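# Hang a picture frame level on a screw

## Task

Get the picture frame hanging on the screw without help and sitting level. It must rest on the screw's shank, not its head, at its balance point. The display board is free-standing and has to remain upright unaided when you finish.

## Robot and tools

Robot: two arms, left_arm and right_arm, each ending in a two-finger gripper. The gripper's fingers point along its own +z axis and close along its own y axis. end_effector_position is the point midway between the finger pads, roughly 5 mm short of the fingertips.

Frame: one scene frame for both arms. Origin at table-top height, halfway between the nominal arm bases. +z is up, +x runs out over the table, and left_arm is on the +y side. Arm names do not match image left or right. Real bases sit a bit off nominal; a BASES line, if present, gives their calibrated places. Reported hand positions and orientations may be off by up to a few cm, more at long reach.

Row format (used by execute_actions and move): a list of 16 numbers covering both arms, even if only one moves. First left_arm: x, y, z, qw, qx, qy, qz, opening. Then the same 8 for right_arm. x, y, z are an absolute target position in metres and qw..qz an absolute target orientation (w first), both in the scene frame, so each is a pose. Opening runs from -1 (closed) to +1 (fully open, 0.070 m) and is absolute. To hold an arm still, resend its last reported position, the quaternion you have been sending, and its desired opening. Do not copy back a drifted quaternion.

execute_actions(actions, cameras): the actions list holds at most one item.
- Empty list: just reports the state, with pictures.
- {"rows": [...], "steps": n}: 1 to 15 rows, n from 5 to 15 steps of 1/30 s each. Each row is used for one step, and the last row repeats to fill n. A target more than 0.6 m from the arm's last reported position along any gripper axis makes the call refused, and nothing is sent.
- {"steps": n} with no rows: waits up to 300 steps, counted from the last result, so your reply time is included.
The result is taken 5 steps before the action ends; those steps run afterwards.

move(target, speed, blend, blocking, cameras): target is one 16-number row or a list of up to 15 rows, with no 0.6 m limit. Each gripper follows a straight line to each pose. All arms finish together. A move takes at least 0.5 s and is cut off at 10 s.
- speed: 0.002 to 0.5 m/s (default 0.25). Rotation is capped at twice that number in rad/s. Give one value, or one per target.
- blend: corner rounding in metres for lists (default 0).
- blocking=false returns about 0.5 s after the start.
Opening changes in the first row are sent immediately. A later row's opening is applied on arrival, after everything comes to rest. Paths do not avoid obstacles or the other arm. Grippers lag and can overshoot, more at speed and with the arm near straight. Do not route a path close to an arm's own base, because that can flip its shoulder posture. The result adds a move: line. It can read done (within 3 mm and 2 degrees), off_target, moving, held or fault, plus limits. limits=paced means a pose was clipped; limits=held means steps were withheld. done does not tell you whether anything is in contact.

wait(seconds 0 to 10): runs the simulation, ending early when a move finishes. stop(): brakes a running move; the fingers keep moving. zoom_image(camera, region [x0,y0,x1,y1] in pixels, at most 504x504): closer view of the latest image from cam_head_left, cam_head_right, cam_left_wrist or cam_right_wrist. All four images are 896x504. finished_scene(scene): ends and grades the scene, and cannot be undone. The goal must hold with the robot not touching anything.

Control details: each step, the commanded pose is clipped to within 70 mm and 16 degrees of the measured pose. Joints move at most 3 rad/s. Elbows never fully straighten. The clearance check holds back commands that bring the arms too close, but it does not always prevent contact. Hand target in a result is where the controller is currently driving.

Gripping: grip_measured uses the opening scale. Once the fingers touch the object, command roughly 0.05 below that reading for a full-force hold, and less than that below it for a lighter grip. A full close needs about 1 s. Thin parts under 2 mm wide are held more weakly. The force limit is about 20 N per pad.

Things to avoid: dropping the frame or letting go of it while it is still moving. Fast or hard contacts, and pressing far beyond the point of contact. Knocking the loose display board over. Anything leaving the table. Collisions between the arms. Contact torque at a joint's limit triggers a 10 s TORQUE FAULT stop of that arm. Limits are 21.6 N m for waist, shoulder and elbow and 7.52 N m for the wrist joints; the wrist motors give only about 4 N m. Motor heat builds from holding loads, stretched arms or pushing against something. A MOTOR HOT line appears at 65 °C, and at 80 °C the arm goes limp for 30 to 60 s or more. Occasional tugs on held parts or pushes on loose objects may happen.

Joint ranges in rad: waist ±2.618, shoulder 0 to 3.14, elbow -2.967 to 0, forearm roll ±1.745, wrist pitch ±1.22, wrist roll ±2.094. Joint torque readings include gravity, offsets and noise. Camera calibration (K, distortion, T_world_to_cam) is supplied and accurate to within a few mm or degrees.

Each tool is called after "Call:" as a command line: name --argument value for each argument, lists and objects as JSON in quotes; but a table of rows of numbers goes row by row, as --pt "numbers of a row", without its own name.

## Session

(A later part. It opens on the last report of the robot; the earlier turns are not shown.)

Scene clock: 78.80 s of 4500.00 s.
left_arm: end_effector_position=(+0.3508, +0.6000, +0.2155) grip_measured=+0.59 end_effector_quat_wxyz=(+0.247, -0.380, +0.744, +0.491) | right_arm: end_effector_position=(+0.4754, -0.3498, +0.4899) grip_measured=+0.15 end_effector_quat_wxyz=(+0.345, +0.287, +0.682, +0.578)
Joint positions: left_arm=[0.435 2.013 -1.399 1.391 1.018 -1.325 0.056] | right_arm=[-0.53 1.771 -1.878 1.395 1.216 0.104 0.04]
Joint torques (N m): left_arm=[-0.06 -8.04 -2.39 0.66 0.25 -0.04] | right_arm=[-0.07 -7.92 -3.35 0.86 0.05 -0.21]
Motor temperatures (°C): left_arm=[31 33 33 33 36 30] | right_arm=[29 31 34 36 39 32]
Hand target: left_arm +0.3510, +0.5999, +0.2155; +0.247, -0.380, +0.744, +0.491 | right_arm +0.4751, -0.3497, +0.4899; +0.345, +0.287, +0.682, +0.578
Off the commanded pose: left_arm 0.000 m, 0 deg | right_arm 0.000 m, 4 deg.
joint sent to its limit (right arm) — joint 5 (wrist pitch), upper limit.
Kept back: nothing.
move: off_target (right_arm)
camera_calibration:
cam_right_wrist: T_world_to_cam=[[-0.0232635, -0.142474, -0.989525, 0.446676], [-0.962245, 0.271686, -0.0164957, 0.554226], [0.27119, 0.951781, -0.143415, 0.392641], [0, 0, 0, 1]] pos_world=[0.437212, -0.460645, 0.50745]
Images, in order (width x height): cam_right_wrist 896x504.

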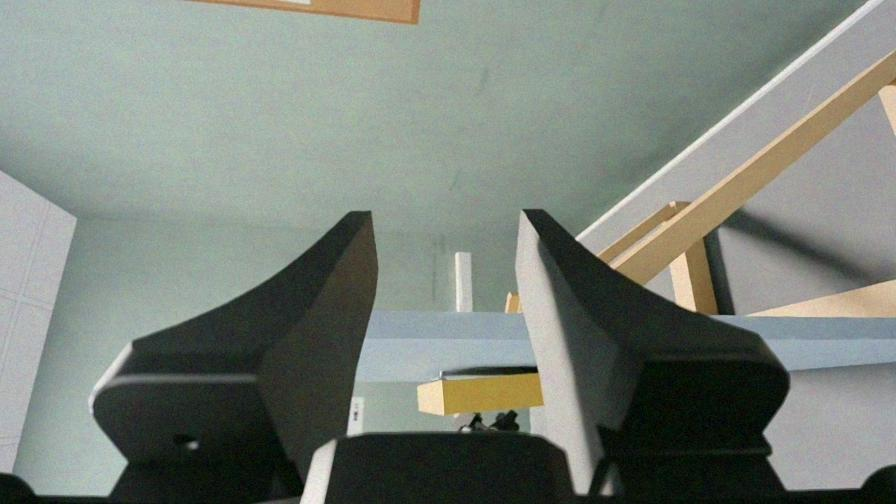

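Call:
execute_actions --actions '[]' --cameras '["cam_head_left", "cam_head_right", "cam_right_wrist"]'

Call:
zoom_image --camera "cam_right_wrist" --region '[380, 290, 560, 430]'

Call:
zoom_image --camera "cam_head_left" --region '[400, 20, 560, 160]'

Call:
zoom_image --camera "cam_head_right" --region '[340, 20, 560, 160]'

Scene clock: 79.63 s of 4500.00 s.
left_arm: end_effector_position=(+0.3508, +0.6000, +0.2155) grip_measured=+0.59 end_effector_quat_wxyz=(+0.247, -0.380, +0.744, +0.491) | right_arm: end_effector_position=(+0.4751, -0.3497, +0.4900) grip_measured=+0.15 end_effector_quat_wxyz=(+0.345, +0.287, +0.682, +0.578)
Joint positions: left_arm=[0.435 2.013 -1.399 1.391 1.018 -1.325 0.056] | right_arm=[-0.53 1.77 -1.877 1.395 1.216 0.104 0.04]
Joint torques (N m): left_arm=[-0.09 -8.01 -2.53 0.66 0.23 -0.04] | right_arm=[-0.47 -7.99 -3.36 0.87 0.06 -0.21]
Motor temperatures (°C): left_arm=[31 33 33 33 36 30] | right_arm=[29 31 34 36 39 32]
Hand target: left_arm +0.3510, +0.5999, +0.2155; +0.247, -0.380, +0.744, +0.491 | right_arm +0.4751, -0.3497, +0.4899; +0.345, +0.287, +0.682, +0.578
Off the commanded pose: left_arm 0.000 m, 0 deg | right_arm 0.000 m, 4 deg.
Steps of this call (1-25: nothing new was sent). Readings (end_effector_position of left_arm | right_arm):
1: (+0.3508, +0.6000, +0.2155) | (+0.4754, -0.3498, +0.4899)
2: (+0.3508, +0.6000, +0.2155) | (+0.4754, -0.3498, +0.4899)
4: (+0.3508, +0.6000, +0.2155) | (+0.4754, -0.3498, +0.4899)
8: (+0.3508, +0.6000, +0.2155) | (+0.4754, -0.3498, +0.4896)
25: the state above
camera_calibration:
cam_right_wrist: T_world_to_cam=[[-0.0227574, -0.143159, -0.989438, 0.446244], [-0.962258, 0.271596, -0.0171642, 0.554301], [0.271184, 0.951704, -0.143937, 0.39282], [0, 0, 0, 1]] pos_world=[0.437009, -0.46051, 0.507586]
Images, in order (width x height): cam_head_left 896x504, cam_head_right 896x504, cam_right_wrist 896x504.

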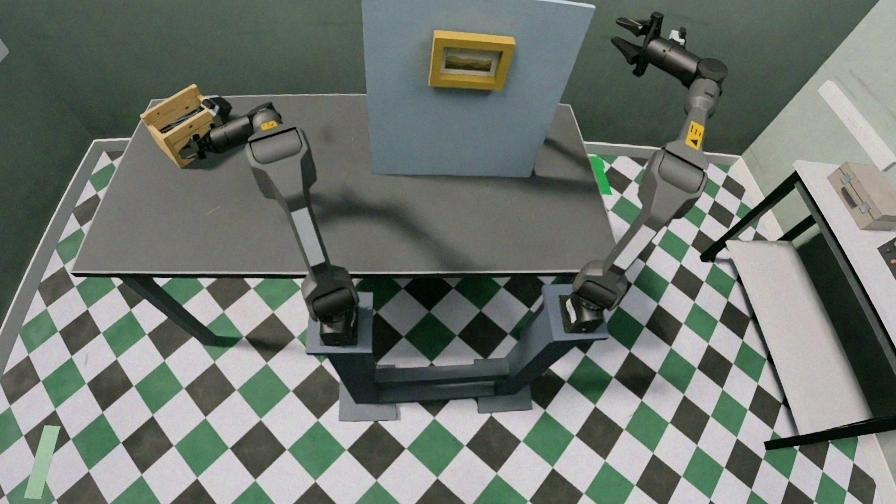

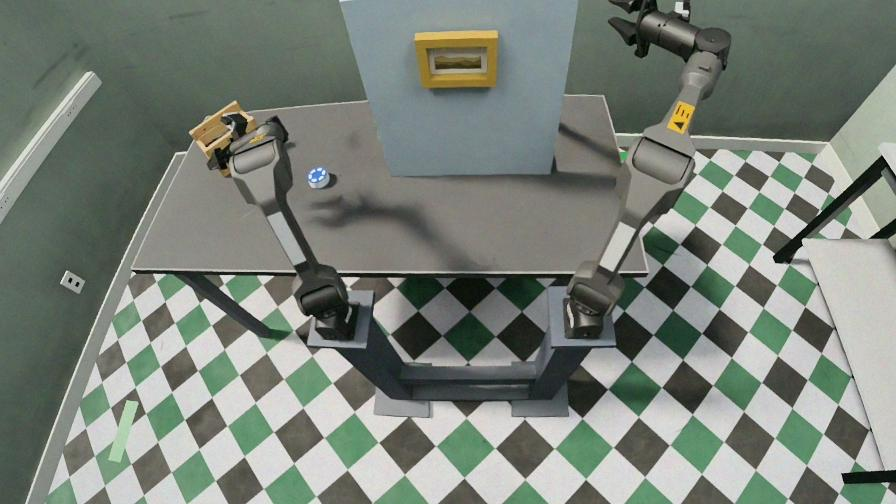

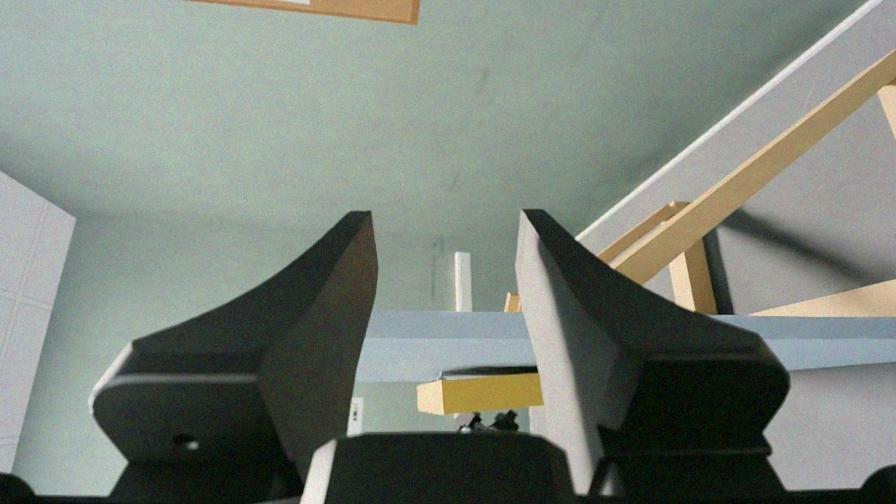

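Scaled by 2.800 from the camera's 896x504 image, which has a finer 1280x720 frame.

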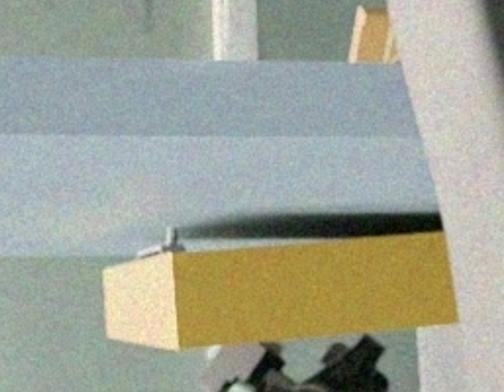

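Scaled by 3.150 from the camera's 896x504 image, which has a finer 1280x720 frame.

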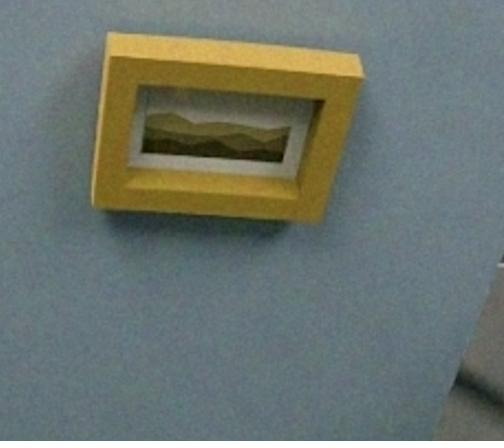

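Scaled by 2.291 from the camera's 896x504 image, which has a finer 1280x720 frame.

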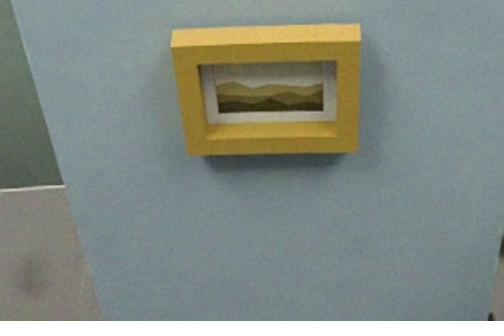

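Call:
zoom_image --camera "cam_right_wrist" --region '[415, 355, 475, 395]'

Scaled by 8.400 from the camera's 896x504 image, which has a finer 1280x720 frame.

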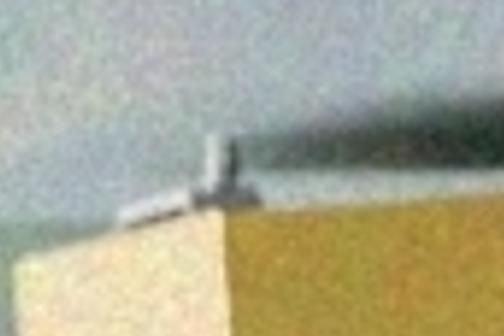

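Call:
move --target '[0.351, 0.5999, 0.2155, 0.247, -0.380, 0.744, 0.491, 0.59, 0.475, -0.31, 0.575, 0.390, 0.223, 0.772, 0.451, 0.3]' --speed 0.15 --cameras '["cam_right_wrist"]'

Call:
zoom_image --camera "cam_right_wrist" --region '[420, 300, 560, 420]'

Scene clock: 85.40 s of 4500.00 s.
left_arm: end_effector_position=(+0.3508, +0.6000, +0.2155) grip_measured=+0.59 end_effector_quat_wxyz=(+0.247, -0.380, +0.744, +0.491) | right_arm: end_effector_position=(+0.4744, -0.3096, +0.5753) grip_measured=+0.30 end_effector_quat_wxyz=(+0.444, +0.234, +0.730, +0.465)
Joint positions: left_arm=[0.435 2.013 -1.399 1.391 1.018 -1.325 0.056] | right_arm=[-0.361 1.872 -2.518 0.947 1.216 0.46 0.046]
Joint torques (N m): left_arm=[-0.14 -7.91 -2.2 0.67 0.29 -0.05] | right_arm=[-0.44 -5.95 -2.67 0.66 -0.22 -0.07]
Motor temperatures (°C): left_arm=[31 33 33 33 36 30] | right_arm=[29 31 34 35 39 32]
Hand target: left_arm +0.3510, +0.5999, +0.2155; +0.247, -0.380, +0.744, +0.491 | right_arm +0.4749, -0.3098, +0.5746; +0.443, +0.235, +0.730, +0.465
Off the commanded pose: left_arm 0.000 m, 0 deg | right_arm 0.001 m, 8 deg.
joint sent to its limit (right arm) — joint 5 (wrist pitch), upper limit.
Kept back: nothing.
move: off_target (right_arm)
camera_calibration:
cam_right_wrist: T_world_to_cam=[[0.042868, -0.433624, -0.900074, 0.363893], [-0.923573, 0.326376, -0.201223, 0.648685], [0.381018, 0.83991, -0.386492, 0.419926], [0, 0, 0, 1]] pos_world=[0.423509, -0.406622, 0.62036]
Images, in order (width x height): cam_right_wrist 896x504.

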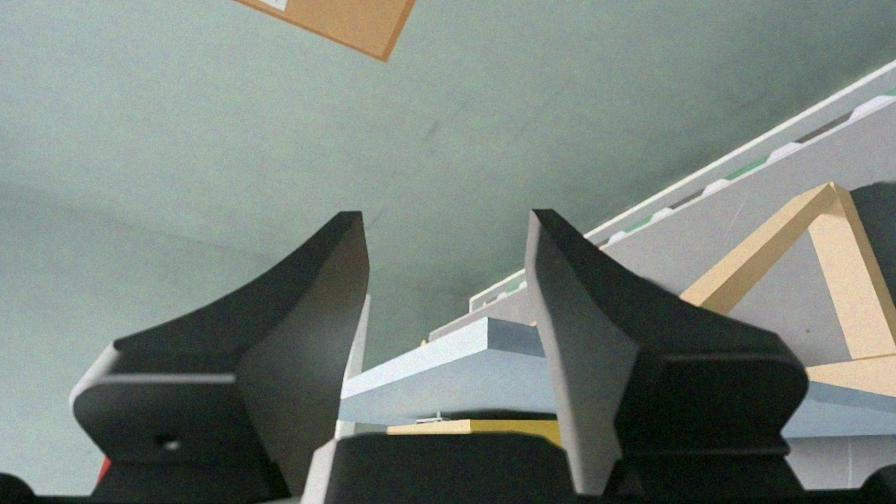

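Scaled by 3.600 from the camera's 896x504 image, which has a finer 1280x720 frame.

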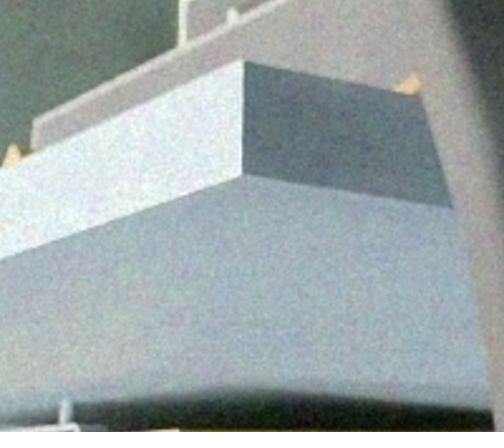

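Call:
zoom_image --camera "cam_right_wrist" --region '[400, 395, 475, 445]'

Scaled by 6.720 from the camera's 896x504 image, which has a finer 1280x720 frame.

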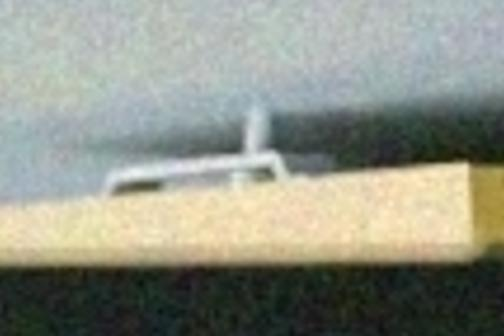

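Call:
execute_actions --actions '[]' --cameras '["cam_right_wrist"]'

Call:
zoom_image --camera "cam_right_wrist" --region '[412, 402, 452, 430]'

Scene clock: 90.13 s of 4500.00 s.
left_arm: end_effector_position=(+0.3508, +0.6000, +0.2155) grip_measured=+0.59 end_effector_quat_wxyz=(+0.247, -0.380, +0.744, +0.491) | right_arm: end_effector_position=(+0.4747, -0.3097, +0.5747) grip_measured=+0.30 end_effector_quat_wxyz=(+0.443, +0.235, +0.730, +0.465)
Joint positions: left_arm=[0.435 2.013 -1.399 1.391 1.018 -1.325 0.056] | right_arm=[-0.361 1.872 -2.516 0.947 1.216 0.46 0.046]
Joint torques (N m): left_arm=[-0.02 -8.16 -2.19 0.63 0.26 -0.06] | right_arm=[-0.43 -7.26 -2.71 0.64 0.09 -0.19]
Motor temperatures (°C): left_arm=[31 33 33 33 36 30] | right_arm=[29 31 34 35 38 32]
Hand target: left_arm +0.3510, +0.5999, +0.2155; +0.247, -0.380, +0.744, +0.491 | right_arm +0.4749, -0.3098, +0.5746; +0.443, +0.235, +0.730, +0.465
Off the commanded pose: left_arm 0.000 m, 0 deg | right_arm 0.001 m, 8 deg.
Steps of this call (1-142: nothing new was sent). Readings (end_effector_position of left_arm | right_arm):
1: (+0.3508, +0.6000, +0.2155) | (+0.4746, -0.3096, +0.5750)
2: (+0.3508, +0.6000, +0.2155) | (+0.4746, -0.3096, +0.5750)
4: (+0.3508, +0.6000, +0.2155) | (+0.4746, -0.3096, +0.5750)
8: (+0.3508, +0.6000, +0.2155) | (+0.4746, -0.3096, +0.5750)
142: the state above
camera_calibration:
cam_right_wrist: T_world_to_cam=[[0.0413536, -0.43301, -0.90044, 0.364453], [-0.92391, 0.326513, -0.199447, 0.64801], [0.380367, 0.840174, -0.38656, 0.420127], [0, 0, 0, 1]] pos_world=[0.423829, -0.406752, 0.619816]
Images, in order (width x height): cam_right_wrist 896x504.

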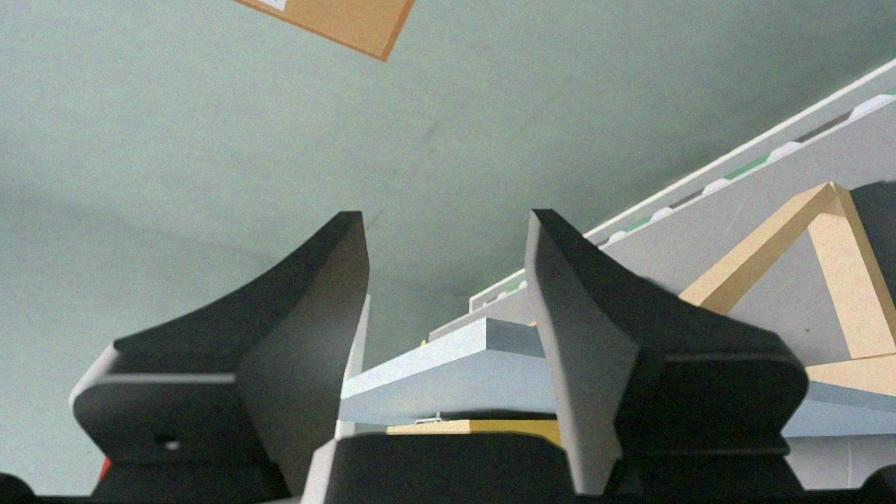

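Scaled by 12.600 from the camera's 896x504 image, which has a finer 1280x720 frame.

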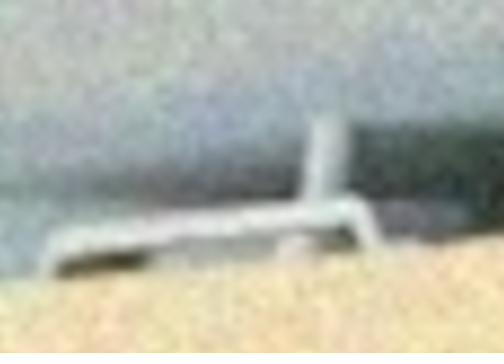

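Call:
move --pt "0.351 0.5999 0.2155 0.247 -0.380 0.744 0.491 0.59 0.33 -0.31 0.50 0.650 0.160 0.670 0.330 0.3" --pt "0.351 0.5999 0.2155 0.247 -0.380 0.744 0.491 0.59 0.255 -0.16 0.395 0.894 0 0.447 0 0.3" --speed 0.28 --blend '[0.04, 0]' --cameras '["cam_right_wrist", "cam_head_left", "cam_head_right"]'

Scene clock: 95.70 s of 4500.00 s.
left_arm: end_effector_position=(+0.3508, +0.6000, +0.2155) grip_measured=+0.59 end_effector_quat_wxyz=(+0.247, -0.380, +0.744, +0.491) | right_arm: end_effector_position=(+0.2554, -0.1603, +0.3956) grip_measured=+0.30 end_effector_quat_wxyz=(+0.838, -0.127, +0.527, +0.064)
Joint positions: left_arm=[0.435 2.013 -1.399 1.391 1.018 -1.325 0.056] | right_arm=[1.033 0.991 -0.298 0.67 -1.224 -0.755 0.045]
Joint torques (N m): left_arm=[-0.11 -8.19 -2.27 0.61 0.28 -0.05] | right_arm=[0.35 -1.69 -3.25 -0.71 -0.57 0]
Motor temperatures (°C): left_arm=[31 33 33 33 36 30] | right_arm=[29 31 34 35 38 32]
Hand target: left_arm +0.3510, +0.5999, +0.2155; +0.247, -0.380, +0.744, +0.491 | right_arm +0.2552, -0.1603, +0.3953; +0.838, -0.128, +0.527, +0.064
Off the commanded pose: left_arm 0.000 m, 0 deg | right_arm 0.001 m, 20 deg; orientation clipped.
joint sent to its limit (right arm) — joint 5 (wrist pitch), lower limit.
Kept back: nothing.
move: off_target (right_arm); limits=paced
camera_calibration:
cam_right_wrist: T_world_to_cam=[[0.249912, -0.962373, 0.106689, -0.259674], [-0.192279, -0.157316, -0.968649, 0.400755], [0.948985, 0.221562, -0.22436, 0.000233835], [0, 0, 0, 1]] pos_world=[0.141731, -0.18691, 0.415947]
Images, in order (width x height): cam_head_left 896x504, cam_head_right 896x504, cam_right_wrist 896x504.

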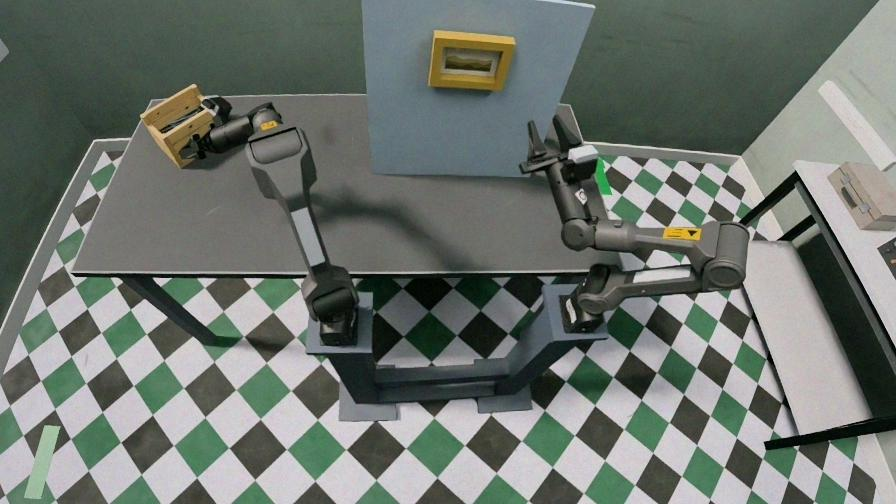

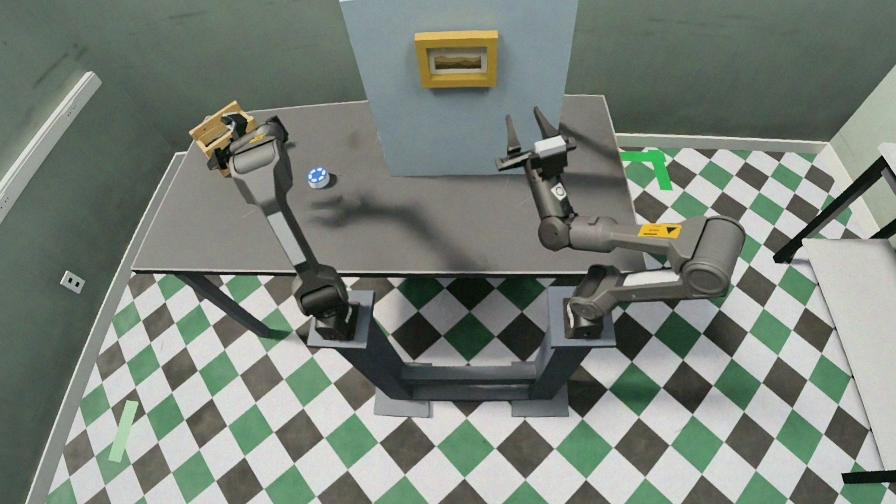

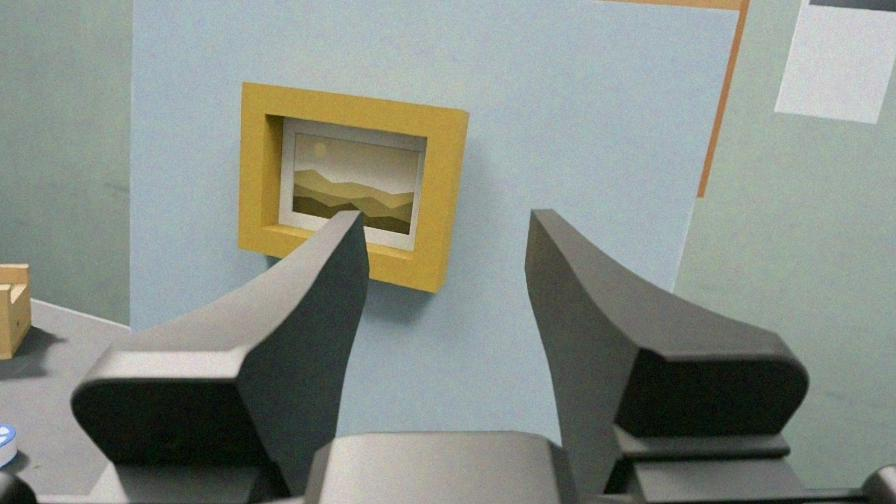

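Call:
zoom_image --camera "cam_right_wrist" --region '[225, 70, 365, 150]'

Call:
zoom_image --camera "cam_right_wrist" --region '[350, 70, 490, 150]'

Call:
zoom_image --camera "cam_right_wrist" --region '[225, 220, 365, 300]'

Call:
zoom_image --camera "cam_right_wrist" --region '[350, 220, 490, 300]'

Call:
zoom_image --camera "cam_right_wrist" --region '[560, 0, 770, 120]'

Call:
zoom_image --camera "cam_right_wrist" --region '[620, 180, 760, 300]'

Call:
zoom_image --camera "cam_right_wrist" --region '[100, 0, 180, 80]'

Call:
zoom_image --camera "cam_right_wrist" --region '[100, 260, 180, 340]'

Scaled by 3.600 from the camera's 896x504 image, which has a finer 1280x720 frame.

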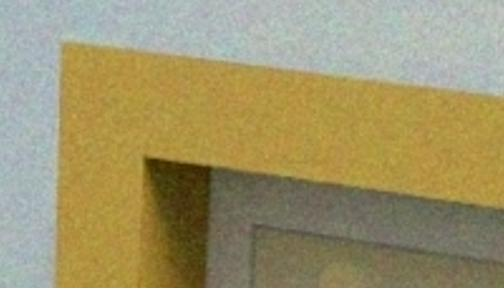

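Scaled by 3.600 from the camera's 896x504 image, which has a finer 1280x720 frame.

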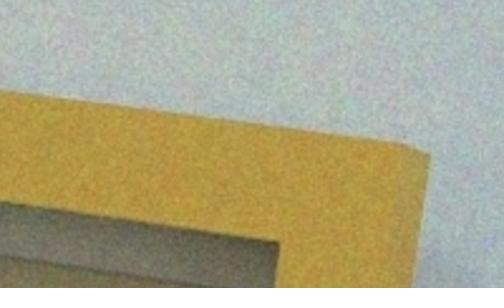

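Scaled by 3.600 from the camera's 896x504 image, which has a finer 1280x720 frame.

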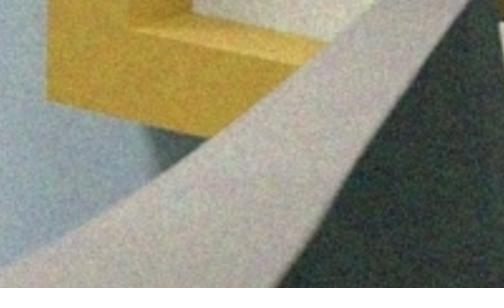

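Scaled by 3.600 from the camera's 896x504 image, which has a finer 1280x720 frame.

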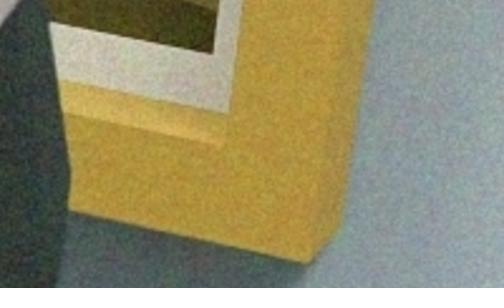

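Scaled by 2.400 from the camera's 896x504 image, which has a finer 1280x720 frame.

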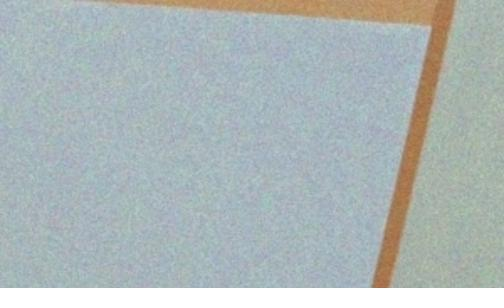

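Scaled by 3.600 from the camera's 896x504 image, which has a finer 1280x720 frame.

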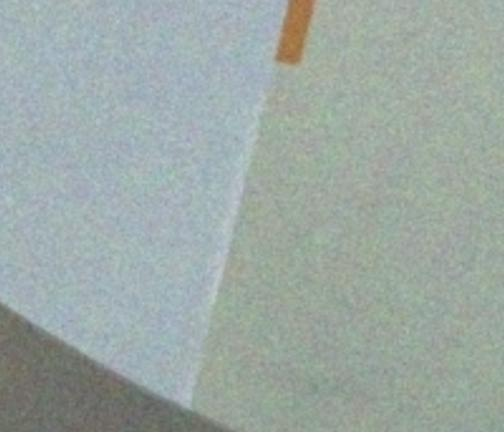

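Scaled by 6.300 from the camera's 896x504 image, which has a finer 1280x720 frame.

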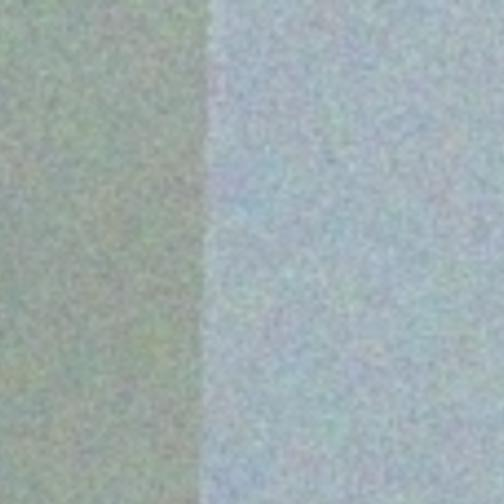

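Scaled by 6.300 from the camera's 896x504 image, which has a finer 1280x720 frame.

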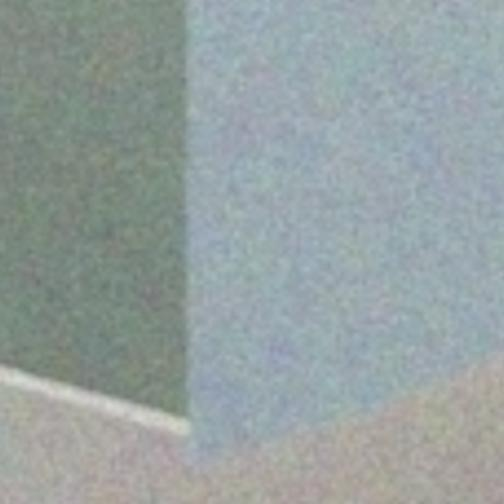

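Call:
zoom_image --camera "cam_head_right" --region '[405, 20, 505, 100]'

Call:
zoom_image --camera "cam_head_right" --region '[335, 0, 415, 60]'

Call:
zoom_image --camera "cam_head_right" --region '[365, 120, 445, 190]'

Call:
zoom_image --camera "cam_head_right" --region '[540, 0, 600, 60]'

Call:
zoom_image --camera "cam_head_right" --region '[510, 120, 590, 190]'

Call:
zoom_image --camera "cam_head_left" --region '[420, 20, 530, 100]'

Call:
zoom_image --camera "cam_head_left" --region '[350, 0, 420, 60]'

Call:
zoom_image --camera "cam_head_left" --region '[350, 120, 430, 190]'

Call:
zoom_image --camera "cam_head_left" --region '[540, 0, 610, 60]'

Call:
zoom_image --camera "cam_head_left" --region '[530, 90, 590, 190]'

Scaled by 5.040 from the camera's 896x504 image, which has a finer 1280x720 frame.

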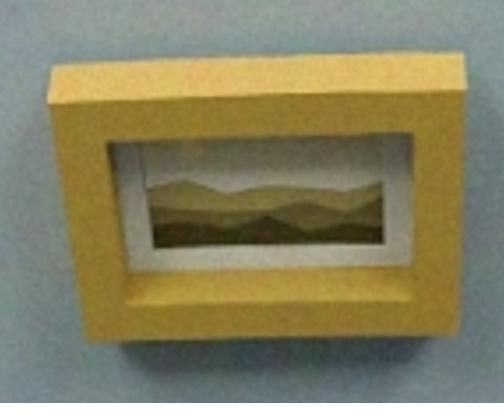

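Scaled by 6.300 from the camera's 896x504 image, which has a finer 1280x720 frame.

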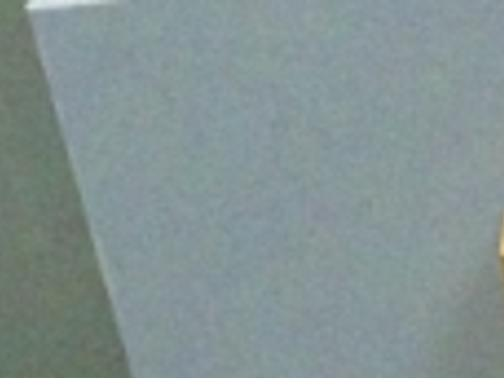

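Scaled by 6.300 from the camera's 896x504 image, which has a finer 1280x720 frame.

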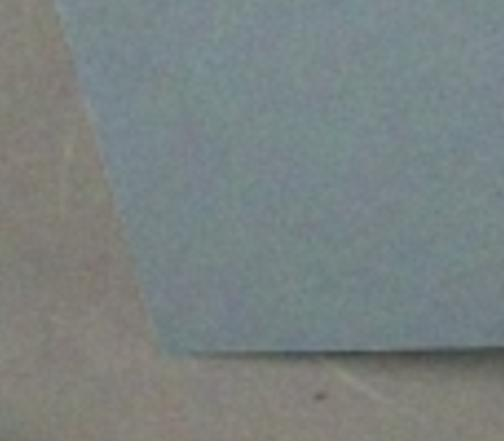

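Scaled by 8.400 from the camera's 896x504 image, which has a finer 1280x720 frame.

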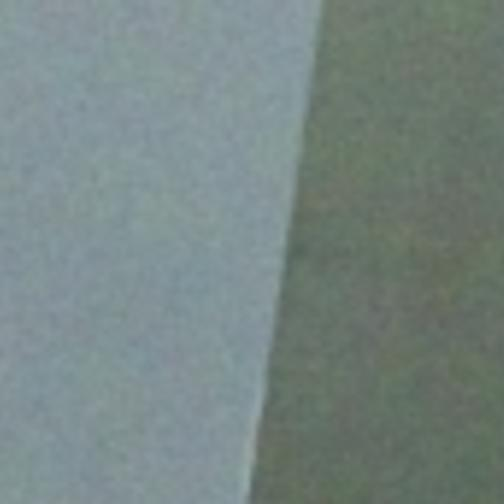

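Scaled by 6.300 from the camera's 896x504 image, which has a finer 1280x720 frame.

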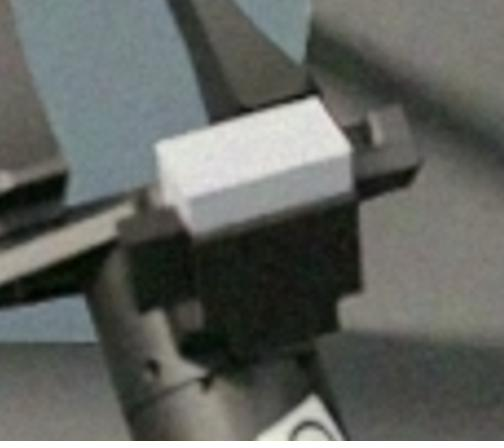

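Scaled by 4.582 from the camera's 896x504 image, which has a finer 1280x720 frame.

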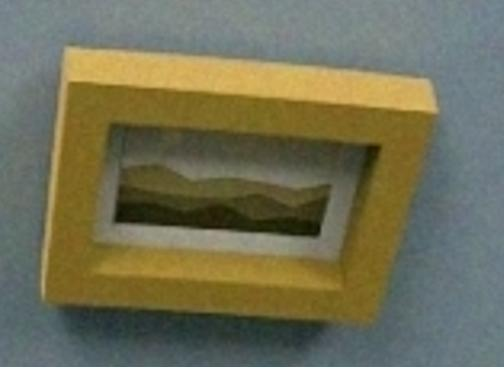

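Scaled by 7.200 from the camera's 896x504 image, which has a finer 1280x720 frame.

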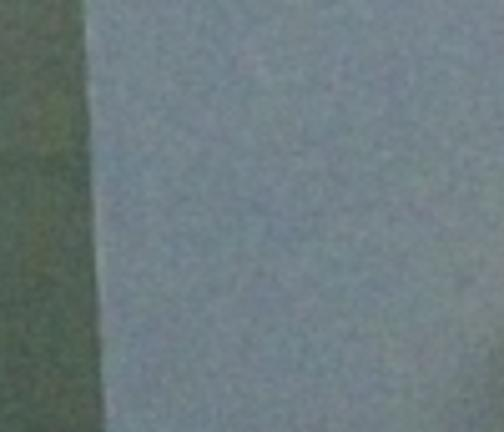

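Scaled by 6.300 from the camera's 896x504 image, which has a finer 1280x720 frame.

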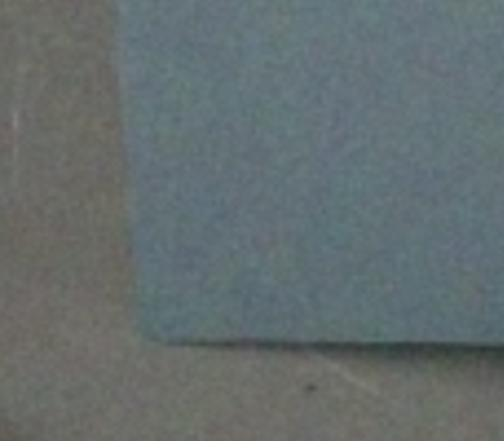

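Scaled by 7.200 from the camera's 896x504 image, which has a finer 1280x720 frame.

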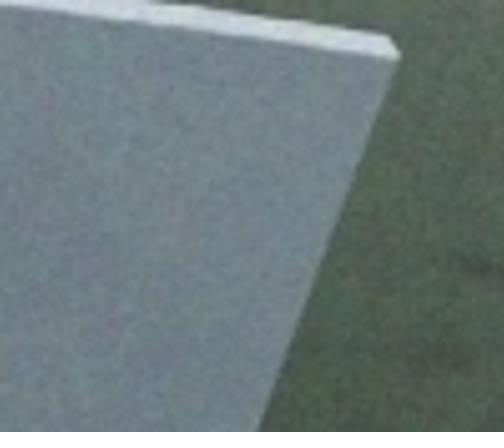

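Scaled by 5.040 from the camera's 896x504 image, which has a finer 1280x720 frame.

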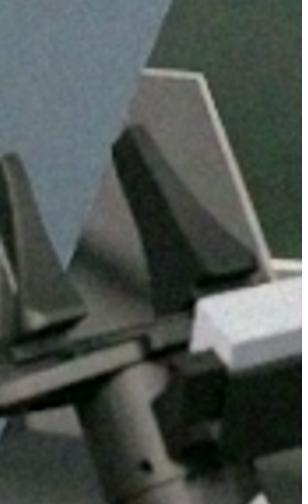

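Call:
finished_scene --scene 1

The scene is finished: the task was done.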